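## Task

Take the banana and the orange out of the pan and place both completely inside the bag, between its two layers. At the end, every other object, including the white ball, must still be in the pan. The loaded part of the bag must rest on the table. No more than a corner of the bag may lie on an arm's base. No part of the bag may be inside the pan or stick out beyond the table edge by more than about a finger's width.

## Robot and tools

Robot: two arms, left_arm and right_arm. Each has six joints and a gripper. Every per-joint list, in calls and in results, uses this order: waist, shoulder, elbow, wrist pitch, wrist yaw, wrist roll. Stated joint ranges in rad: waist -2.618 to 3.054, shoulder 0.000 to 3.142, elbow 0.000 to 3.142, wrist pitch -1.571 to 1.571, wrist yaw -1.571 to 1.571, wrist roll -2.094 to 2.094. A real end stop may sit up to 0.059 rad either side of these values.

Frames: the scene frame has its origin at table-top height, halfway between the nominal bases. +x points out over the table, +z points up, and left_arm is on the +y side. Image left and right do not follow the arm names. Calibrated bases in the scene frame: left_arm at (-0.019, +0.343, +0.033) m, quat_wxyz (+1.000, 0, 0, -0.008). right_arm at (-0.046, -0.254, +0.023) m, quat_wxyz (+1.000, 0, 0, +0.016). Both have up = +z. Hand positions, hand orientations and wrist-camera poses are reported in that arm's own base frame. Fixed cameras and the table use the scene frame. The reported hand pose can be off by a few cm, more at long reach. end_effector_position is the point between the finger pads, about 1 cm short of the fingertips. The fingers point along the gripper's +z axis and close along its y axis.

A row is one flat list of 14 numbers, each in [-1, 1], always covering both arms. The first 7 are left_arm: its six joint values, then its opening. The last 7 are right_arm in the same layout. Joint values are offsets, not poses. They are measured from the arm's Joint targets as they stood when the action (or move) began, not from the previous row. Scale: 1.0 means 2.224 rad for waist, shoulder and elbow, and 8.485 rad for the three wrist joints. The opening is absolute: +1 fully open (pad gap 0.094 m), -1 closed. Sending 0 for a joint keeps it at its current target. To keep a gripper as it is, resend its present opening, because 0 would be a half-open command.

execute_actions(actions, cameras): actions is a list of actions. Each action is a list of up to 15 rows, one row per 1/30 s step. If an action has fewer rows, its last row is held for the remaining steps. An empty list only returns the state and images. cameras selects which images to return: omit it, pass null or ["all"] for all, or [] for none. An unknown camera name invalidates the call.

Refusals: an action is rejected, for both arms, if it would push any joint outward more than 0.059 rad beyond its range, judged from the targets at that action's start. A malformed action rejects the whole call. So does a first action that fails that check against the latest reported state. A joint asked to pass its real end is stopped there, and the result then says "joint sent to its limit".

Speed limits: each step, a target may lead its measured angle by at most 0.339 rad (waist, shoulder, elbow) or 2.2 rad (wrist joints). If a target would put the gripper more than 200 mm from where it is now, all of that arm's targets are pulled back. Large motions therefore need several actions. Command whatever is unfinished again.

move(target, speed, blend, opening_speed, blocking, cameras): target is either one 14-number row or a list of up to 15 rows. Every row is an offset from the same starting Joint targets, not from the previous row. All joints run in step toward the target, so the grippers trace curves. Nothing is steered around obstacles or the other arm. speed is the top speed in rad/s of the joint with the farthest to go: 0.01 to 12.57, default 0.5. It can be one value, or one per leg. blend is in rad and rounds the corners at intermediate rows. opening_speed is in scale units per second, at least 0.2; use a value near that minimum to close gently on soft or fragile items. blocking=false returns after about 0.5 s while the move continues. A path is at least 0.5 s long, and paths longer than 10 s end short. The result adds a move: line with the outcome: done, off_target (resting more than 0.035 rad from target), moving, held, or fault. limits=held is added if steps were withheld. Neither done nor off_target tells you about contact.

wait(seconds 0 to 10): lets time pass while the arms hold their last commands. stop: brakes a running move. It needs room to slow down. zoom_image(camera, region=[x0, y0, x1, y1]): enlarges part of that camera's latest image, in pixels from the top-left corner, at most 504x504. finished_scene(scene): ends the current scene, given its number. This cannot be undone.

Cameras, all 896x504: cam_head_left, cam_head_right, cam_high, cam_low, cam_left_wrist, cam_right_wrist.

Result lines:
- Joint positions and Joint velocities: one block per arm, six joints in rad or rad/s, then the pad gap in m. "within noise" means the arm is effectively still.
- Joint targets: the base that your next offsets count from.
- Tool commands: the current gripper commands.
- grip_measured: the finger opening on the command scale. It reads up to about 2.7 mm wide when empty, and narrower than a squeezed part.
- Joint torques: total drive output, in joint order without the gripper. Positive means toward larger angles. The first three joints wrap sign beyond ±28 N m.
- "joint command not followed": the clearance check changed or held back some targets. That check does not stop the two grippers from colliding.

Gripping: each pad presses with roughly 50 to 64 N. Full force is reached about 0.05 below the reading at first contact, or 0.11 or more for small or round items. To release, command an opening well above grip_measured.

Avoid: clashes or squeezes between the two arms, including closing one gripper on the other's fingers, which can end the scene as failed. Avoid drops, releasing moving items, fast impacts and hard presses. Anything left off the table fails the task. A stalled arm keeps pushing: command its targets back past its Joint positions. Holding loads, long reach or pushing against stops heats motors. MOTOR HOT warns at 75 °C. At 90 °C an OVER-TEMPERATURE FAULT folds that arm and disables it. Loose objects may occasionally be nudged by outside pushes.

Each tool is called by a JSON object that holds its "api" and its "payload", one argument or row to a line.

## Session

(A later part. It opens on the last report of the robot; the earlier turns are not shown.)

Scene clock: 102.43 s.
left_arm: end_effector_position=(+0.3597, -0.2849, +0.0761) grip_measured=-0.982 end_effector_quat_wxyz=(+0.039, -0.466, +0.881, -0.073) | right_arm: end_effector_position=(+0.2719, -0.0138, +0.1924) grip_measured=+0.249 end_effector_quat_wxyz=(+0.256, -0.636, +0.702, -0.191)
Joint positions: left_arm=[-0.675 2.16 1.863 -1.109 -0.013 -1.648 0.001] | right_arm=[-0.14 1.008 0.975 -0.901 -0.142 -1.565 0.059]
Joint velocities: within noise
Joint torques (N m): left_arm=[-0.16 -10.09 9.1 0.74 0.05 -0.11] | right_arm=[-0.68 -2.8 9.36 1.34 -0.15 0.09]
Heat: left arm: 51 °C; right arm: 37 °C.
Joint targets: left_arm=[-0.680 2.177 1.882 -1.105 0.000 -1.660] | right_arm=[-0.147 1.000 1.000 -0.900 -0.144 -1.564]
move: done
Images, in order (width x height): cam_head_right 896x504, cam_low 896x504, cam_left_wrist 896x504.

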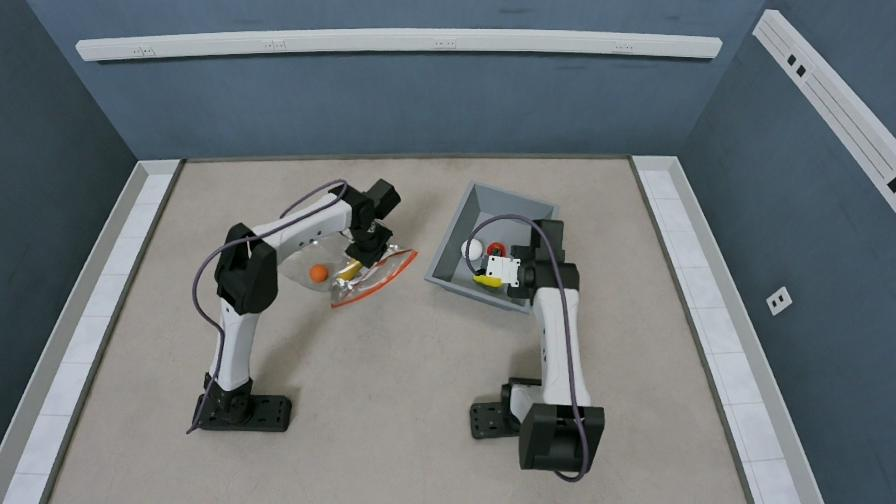

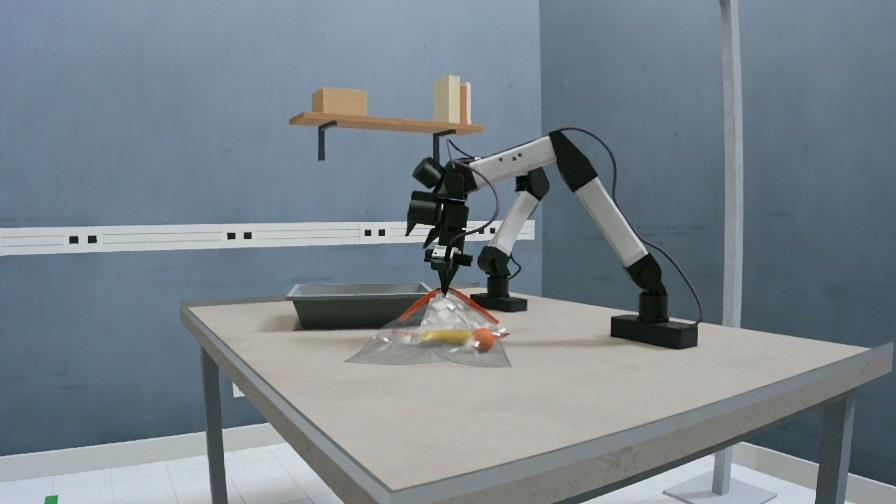

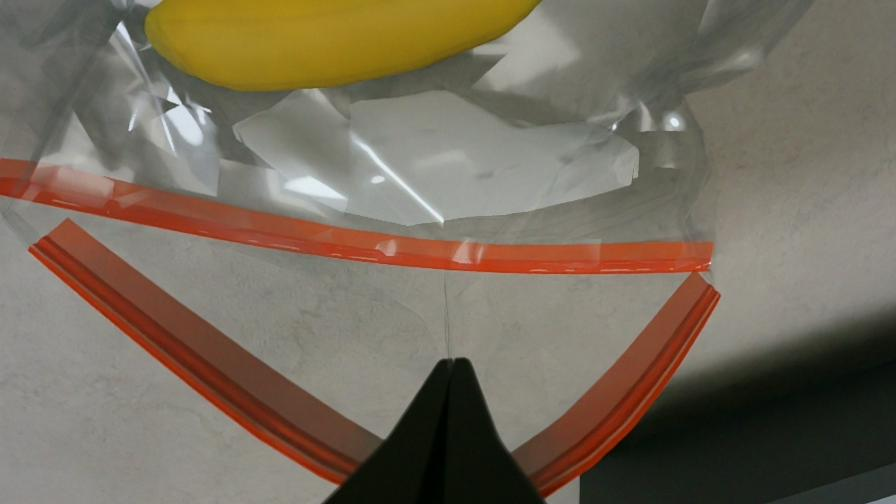

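{"api": "move", "payload": {
  "target": [-0.0247,0.0656,0.009,0.0031,0,-0.0071,-1,0,0,0,0,0,0,0.25],
  "speed": 0.15,
  "cameras": ["cam_head_right","cam_left_wrist","cam_low"]
}}

{"api": "zoom_image", "payload": {
  "camera": "cam_head_right",
  "region": [270, 180, 450, 310]
}}

Scene clock: 104.17 s.
left_arm: end_effector_position=(+0.3436, -0.3037, +0.0176) grip_measured=-0.982 end_effector_quat_wxyz=(+0.016, -0.470, +0.882, -0.024) | right_arm: end_effector_position=(+0.2719, -0.0138, +0.1924) grip_measured=+0.249 end_effector_quat_wxyz=(+0.256, -0.636, +0.702, -0.191)
Joint positions: left_arm=[-0.729 2.305 1.88 -1.089 -0.013 -1.708 0.001] | right_arm=[-0.14 1.008 0.975 -0.901 -0.142 -1.565 0.059]
Joint velocities: within noise
Joint torques (N m): left_arm=[-0.31 -10.8 9.1 0.56 0.05 -0.16] | right_arm=[-0.65 -2.81 9.37 1.34 -0.14 0.09]
Heat: left arm: 51 °C; right arm: 37 °C.
Joint targets: left_arm=[-0.735 2.323 1.902 -1.079 0.000 -1.720] | right_arm=[-0.147 1.000 1.000 -0.900 -0.144 -1.564]
move: done
Images, in order (width x height): cam_head_right 896x504, cam_low 896x504, cam_left_wrist 896x504.

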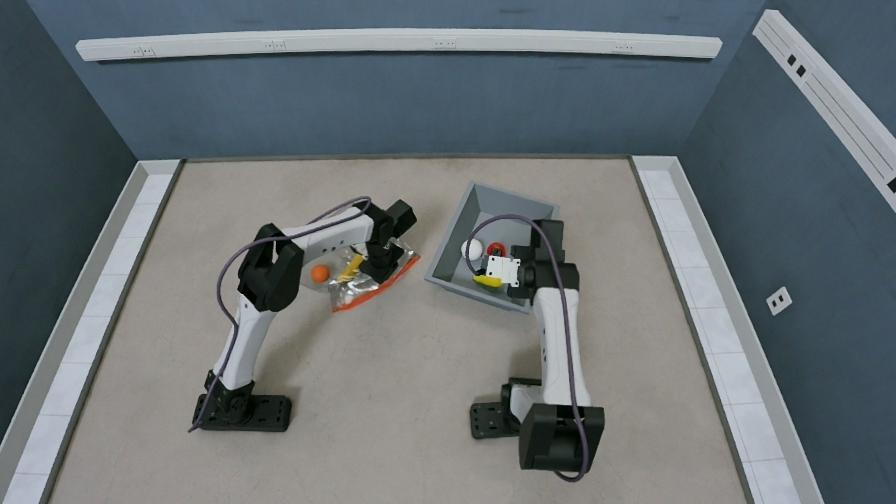

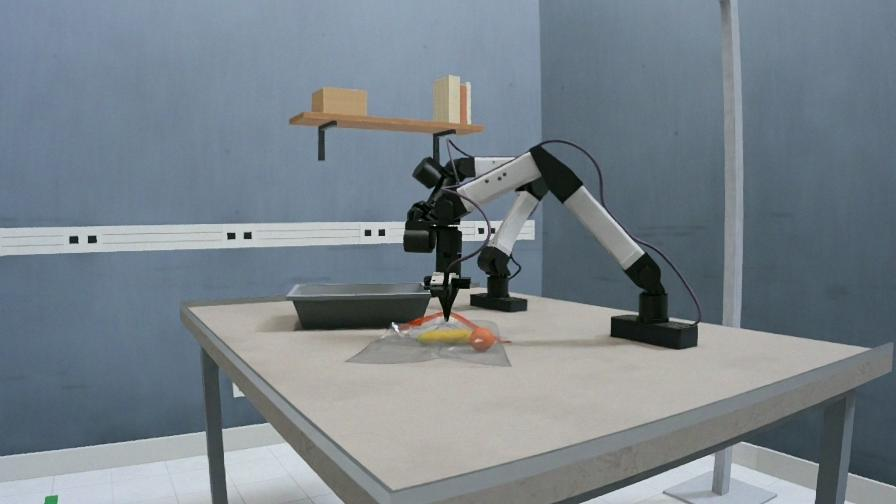

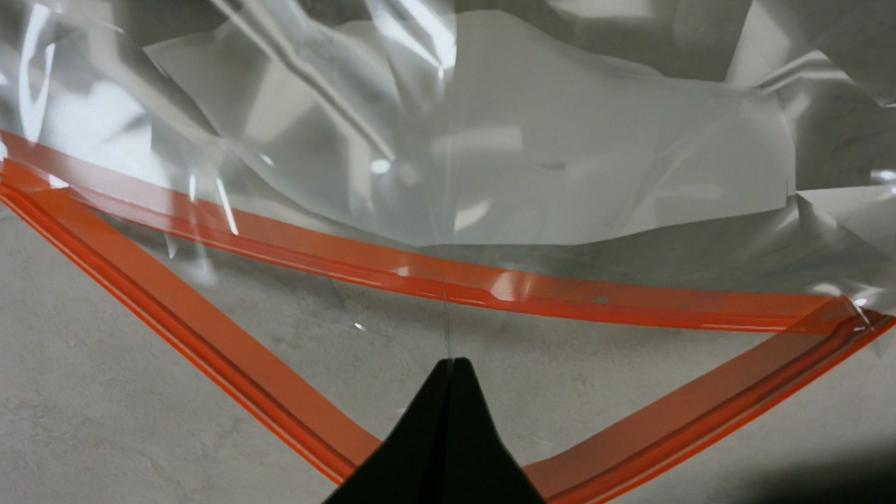

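Scaled by 2.800 from the camera's 896x504 image, which has a finer 1280x720 frame.

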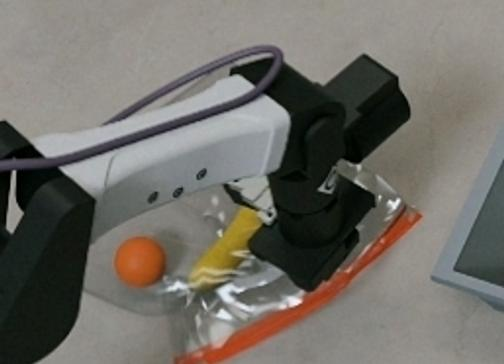

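{"api": "move", "payload": {
  "target": [0,0.0202,0.0027,0.0009,0,0,-1,0,0,0,0,0,0,0.25],
  "speed": 0.1,
  "cameras": []
}}

{"api": "move", "payload": {
  "target": [0,0,0,0,0,0,-0.5,0,0,0,0,0,0,0.25],
  "opening_speed": 0.5,
  "cameras": ["cam_left_wrist"]
}}

Scene clock: 105.30 s.
left_arm: end_effector_position=(+0.3429, -0.3031, +0.0002) grip_measured=-0.982 end_effector_quat_wxyz=(+0.011, -0.471, +0.882, -0.010) | right_arm: end_effector_position=(+0.2719, -0.0138, +0.1924) grip_measured=+0.249 end_effector_quat_wxyz=(+0.256, -0.636, +0.702, -0.191)
Joint positions: left_arm=[-0.729 2.348 1.885 -1.082 -0.013 -1.709 0.001] | right_arm=[-0.14 1.008 0.975 -0.901 -0.142 -1.565 0.059]
Joint velocities: within noise
Joint torques (N m): left_arm=[-0.28 -10.86 8.99 0.47 0.06 -0.14] | right_arm=[-0.68 -2.78 9.36 1.34 -0.15 0.09]
Heat: left arm: 50 °C; right arm: 37 °C.
Joint targets: left_arm=[-0.735 2.368 1.908 -1.071 0.000 -1.720] | right_arm=[-0.147 1.000 1.000 -0.900 -0.144 -1.564]
move: done
No camera images: "cameras" was empty.

Scene clock: 106.50 s.
left_arm: end_effector_position=(+0.3431, -0.3032, +0.0002) grip_measured=-0.502 end_effector_quat_wxyz=(+0.011, -0.471, +0.882, -0.010) | right_arm: end_effector_position=(+0.2719, -0.0138, +0.1924) grip_measured=+0.249 end_effector_quat_wxyz=(+0.256, -0.636, +0.702, -0.191)
Joint positions: left_arm=[-0.729 2.348 1.885 -1.081 -0.013 -1.71 0.023] | right_arm=[-0.14 1.008 0.975 -0.901 -0.142 -1.565 0.059]
Joint velocities: within noise
Joint torques (N m): left_arm=[-0.27 -10.86 9.01 0.48 0.04 -0.14] | right_arm=[-0.68 -2.8 9.39 1.34 -0.15 0.1]
Heat: left arm: 50 °C; right arm: 36 °C.
Joint targets: left_arm=[-0.735 2.368 1.908 -1.071 0.000 -1.721] | right_arm=[-0.147 1.000 1.000 -0.900 -0.144 -1.564]
move: done
Images, in order (width x height): cam_left_wrist 896x504.

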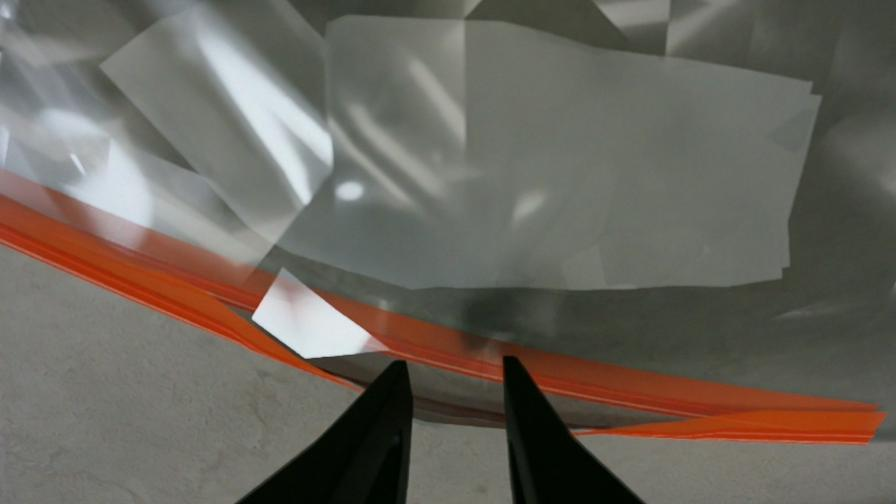

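{"api": "move", "payload": {
  "target": [
    [0,-0.05,-0.008,-0.01,0,0,-0.5,0,0,0,0,0,0,0.25],
    [0,-0.1655,-0.0261,-0.0329,0,0,-0.5,0,0,0,0,0,0,0.25]
  ],
  "speed": [0.12,0.3],
  "blend": [0.03,0],
  "cameras": ["cam_left_wrist","cam_head_right"]
}}

{"api": "zoom_image", "payload": {
  "camera": "cam_head_right",
  "region": [270, 180, 450, 310]
}}

Scene clock: 109.13 s.
left_arm: end_effector_position=(+0.3030, -0.2674, +0.1256) grip_measured=-0.502 end_effector_quat_wxyz=(+0.019, -0.471, +0.881, -0.031) | right_arm: end_effector_position=(+0.2719, -0.0138, +0.1924) grip_measured=+0.249 end_effector_quat_wxyz=(+0.256, -0.636, +0.702, -0.191)
Joint positions: left_arm=[-0.729 2.022 1.86 -1.338 -0.013 -1.71 0.023] | right_arm=[-0.14 1.008 0.975 -0.901 -0.142 -1.565 0.059]
Joint velocities: within noise
Joint torques (N m): left_arm=[-0.25 -11.9 5.96 0.34 0.05 -0.13] | right_arm=[-0.68 -2.77 9.36 1.34 -0.15 0.09]
Heat: left arm: 50 °C; right arm: 36 °C.
Joint targets: left_arm=[-0.735 2.000 1.850 -1.350 0.000 -1.720] | right_arm=[-0.147 1.000 1.000 -0.900 -0.144 -1.564]
move: done
Images, in order (width x height): cam_head_right 896x504, cam_left_wrist 896x504.

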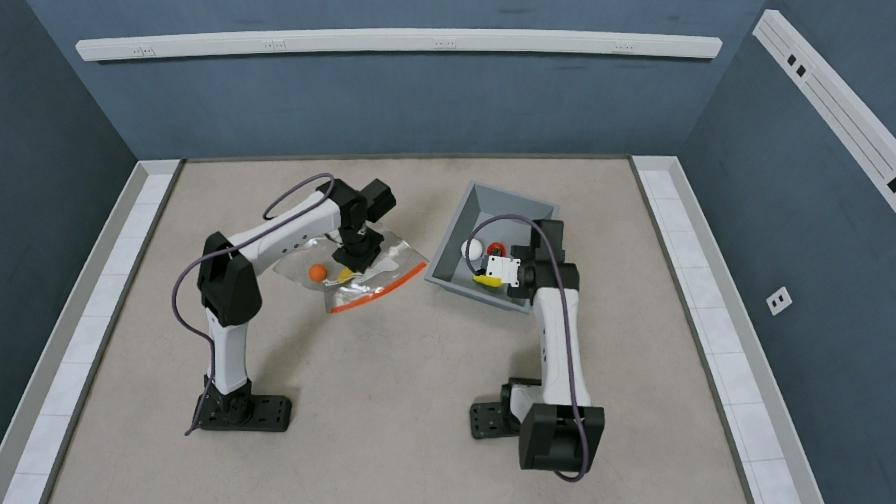

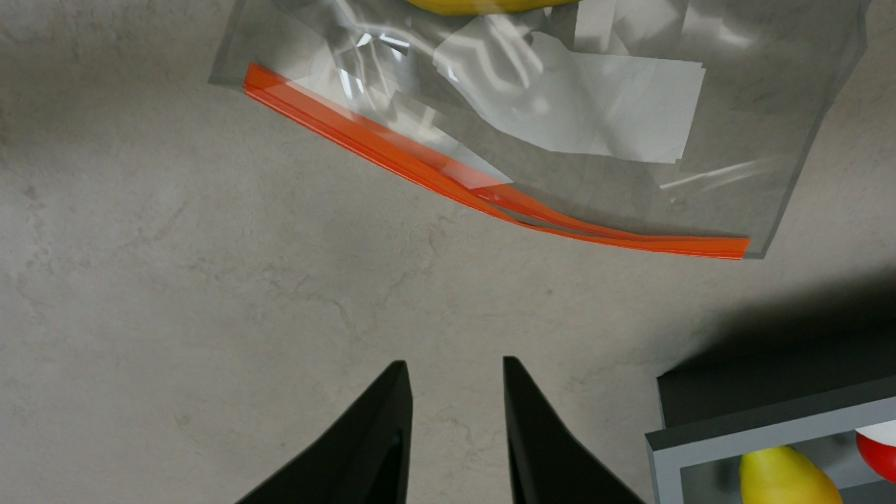

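Scaled by 2.800 from the camera's 896x504 image, which has a finer 1280x720 frame.

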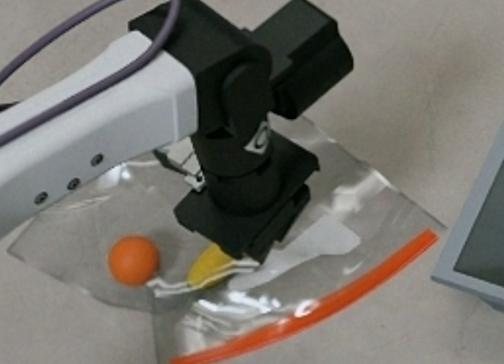

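{"api": "move", "payload": {
  "target": [0,-0.4,-0.3,0.02,0,0,-0.5,0,0,0,0,0,0,0.25],
  "speed": 0.9
}}

{"api": "zoom_image", "payload": {
  "camera": "cam_head_right",
  "region": [250, 180, 560, 350]
}}

Scene clock: 111.13 s.
left_arm: end_effector_position=(+0.1896, -0.1662, +0.2100) grip_measured=-0.502 end_effector_quat_wxyz=(+0.085, -0.460, +0.858, -0.213) | right_arm: end_effector_position=(+0.2719, -0.0138, +0.1924) grip_measured=+0.249 end_effector_quat_wxyz=(+0.256, -0.636, +0.702, -0.191)
Joint positions: left_arm=[-0.729 1.111 1.193 -1.189 -0.013 -1.71 0.023] | right_arm=[-0.14 1.008 0.975 -0.901 -0.142 -1.565 0.059]
Joint velocities: within noise
Joint torques (N m): left_arm=[-0.27 -2.56 6.39 1.42 0.06 -0.11] | right_arm=[-0.66 -2.81 9.37 1.34 -0.15 0.09]
Heat: left arm: 49 °C; right arm: 36 °C.
Joint targets: left_arm=[-0.735 1.110 1.182 -1.181 0.000 -1.720] | right_arm=[-0.147 1.000 1.000 -0.900 -0.144 -1.564]
move: done

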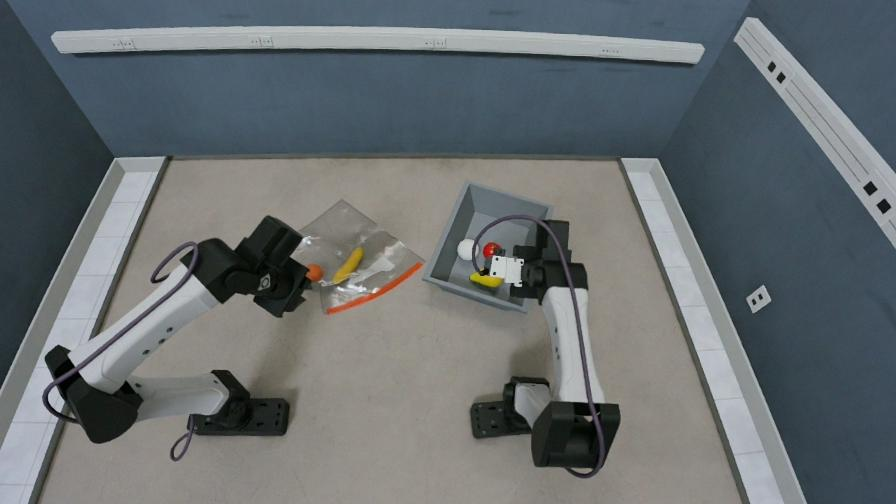

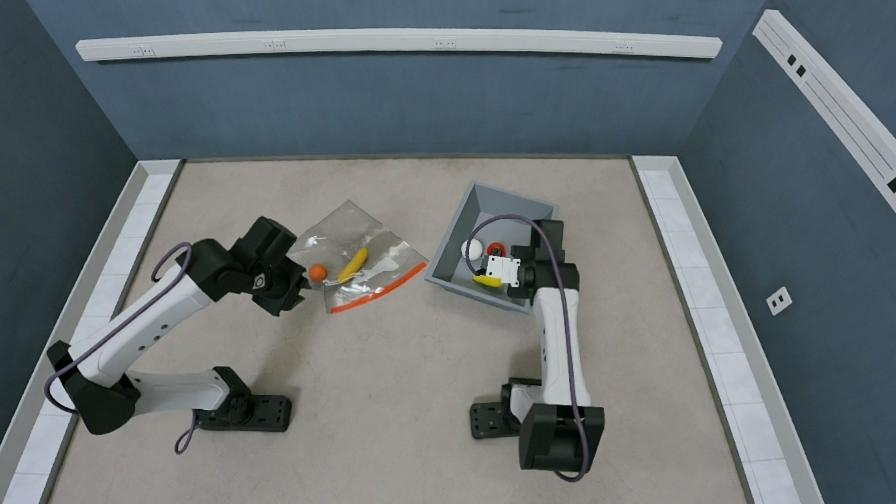

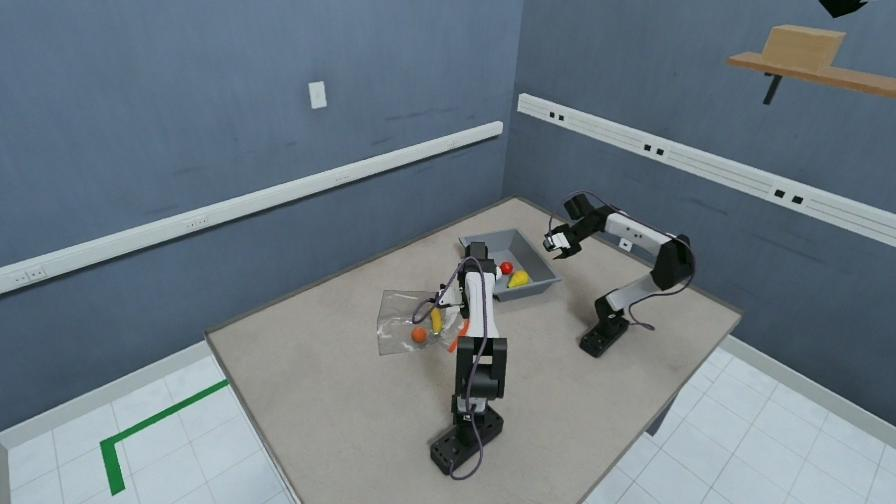

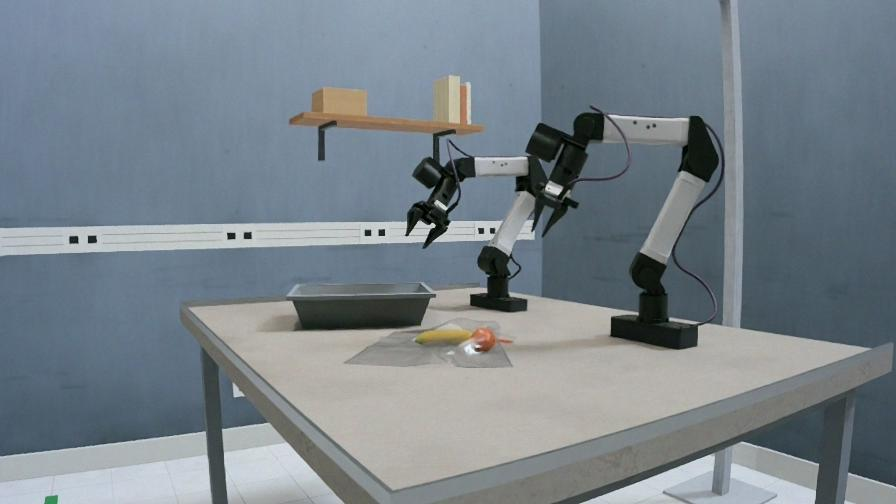

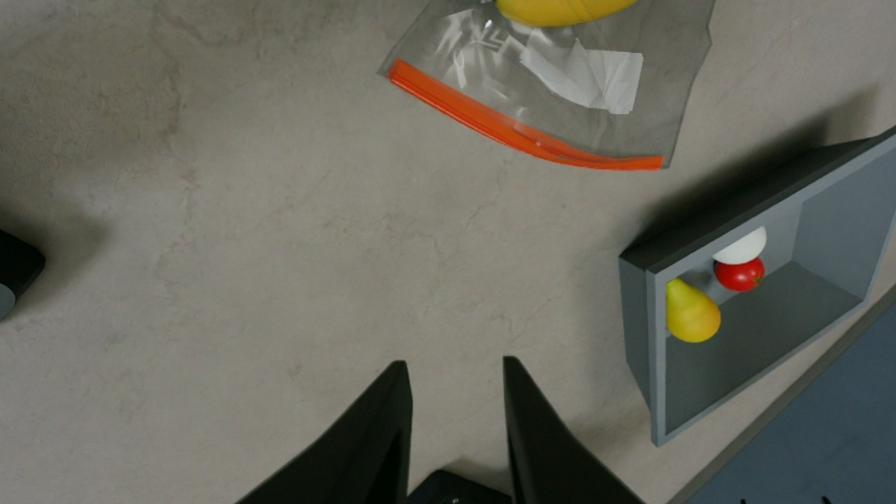

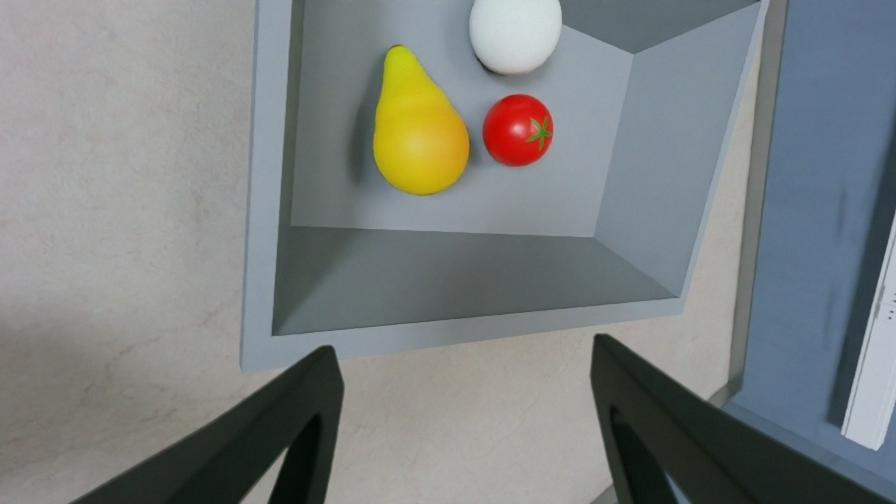

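Scaled by 1.626 from the camera's 896x504 image, which has a finer 1280x720 frame.

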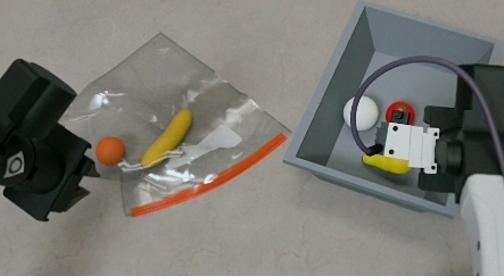

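{"api": "finished_scene", "payload": {
  "scene": 2
}}

The scene is finished: the task was done.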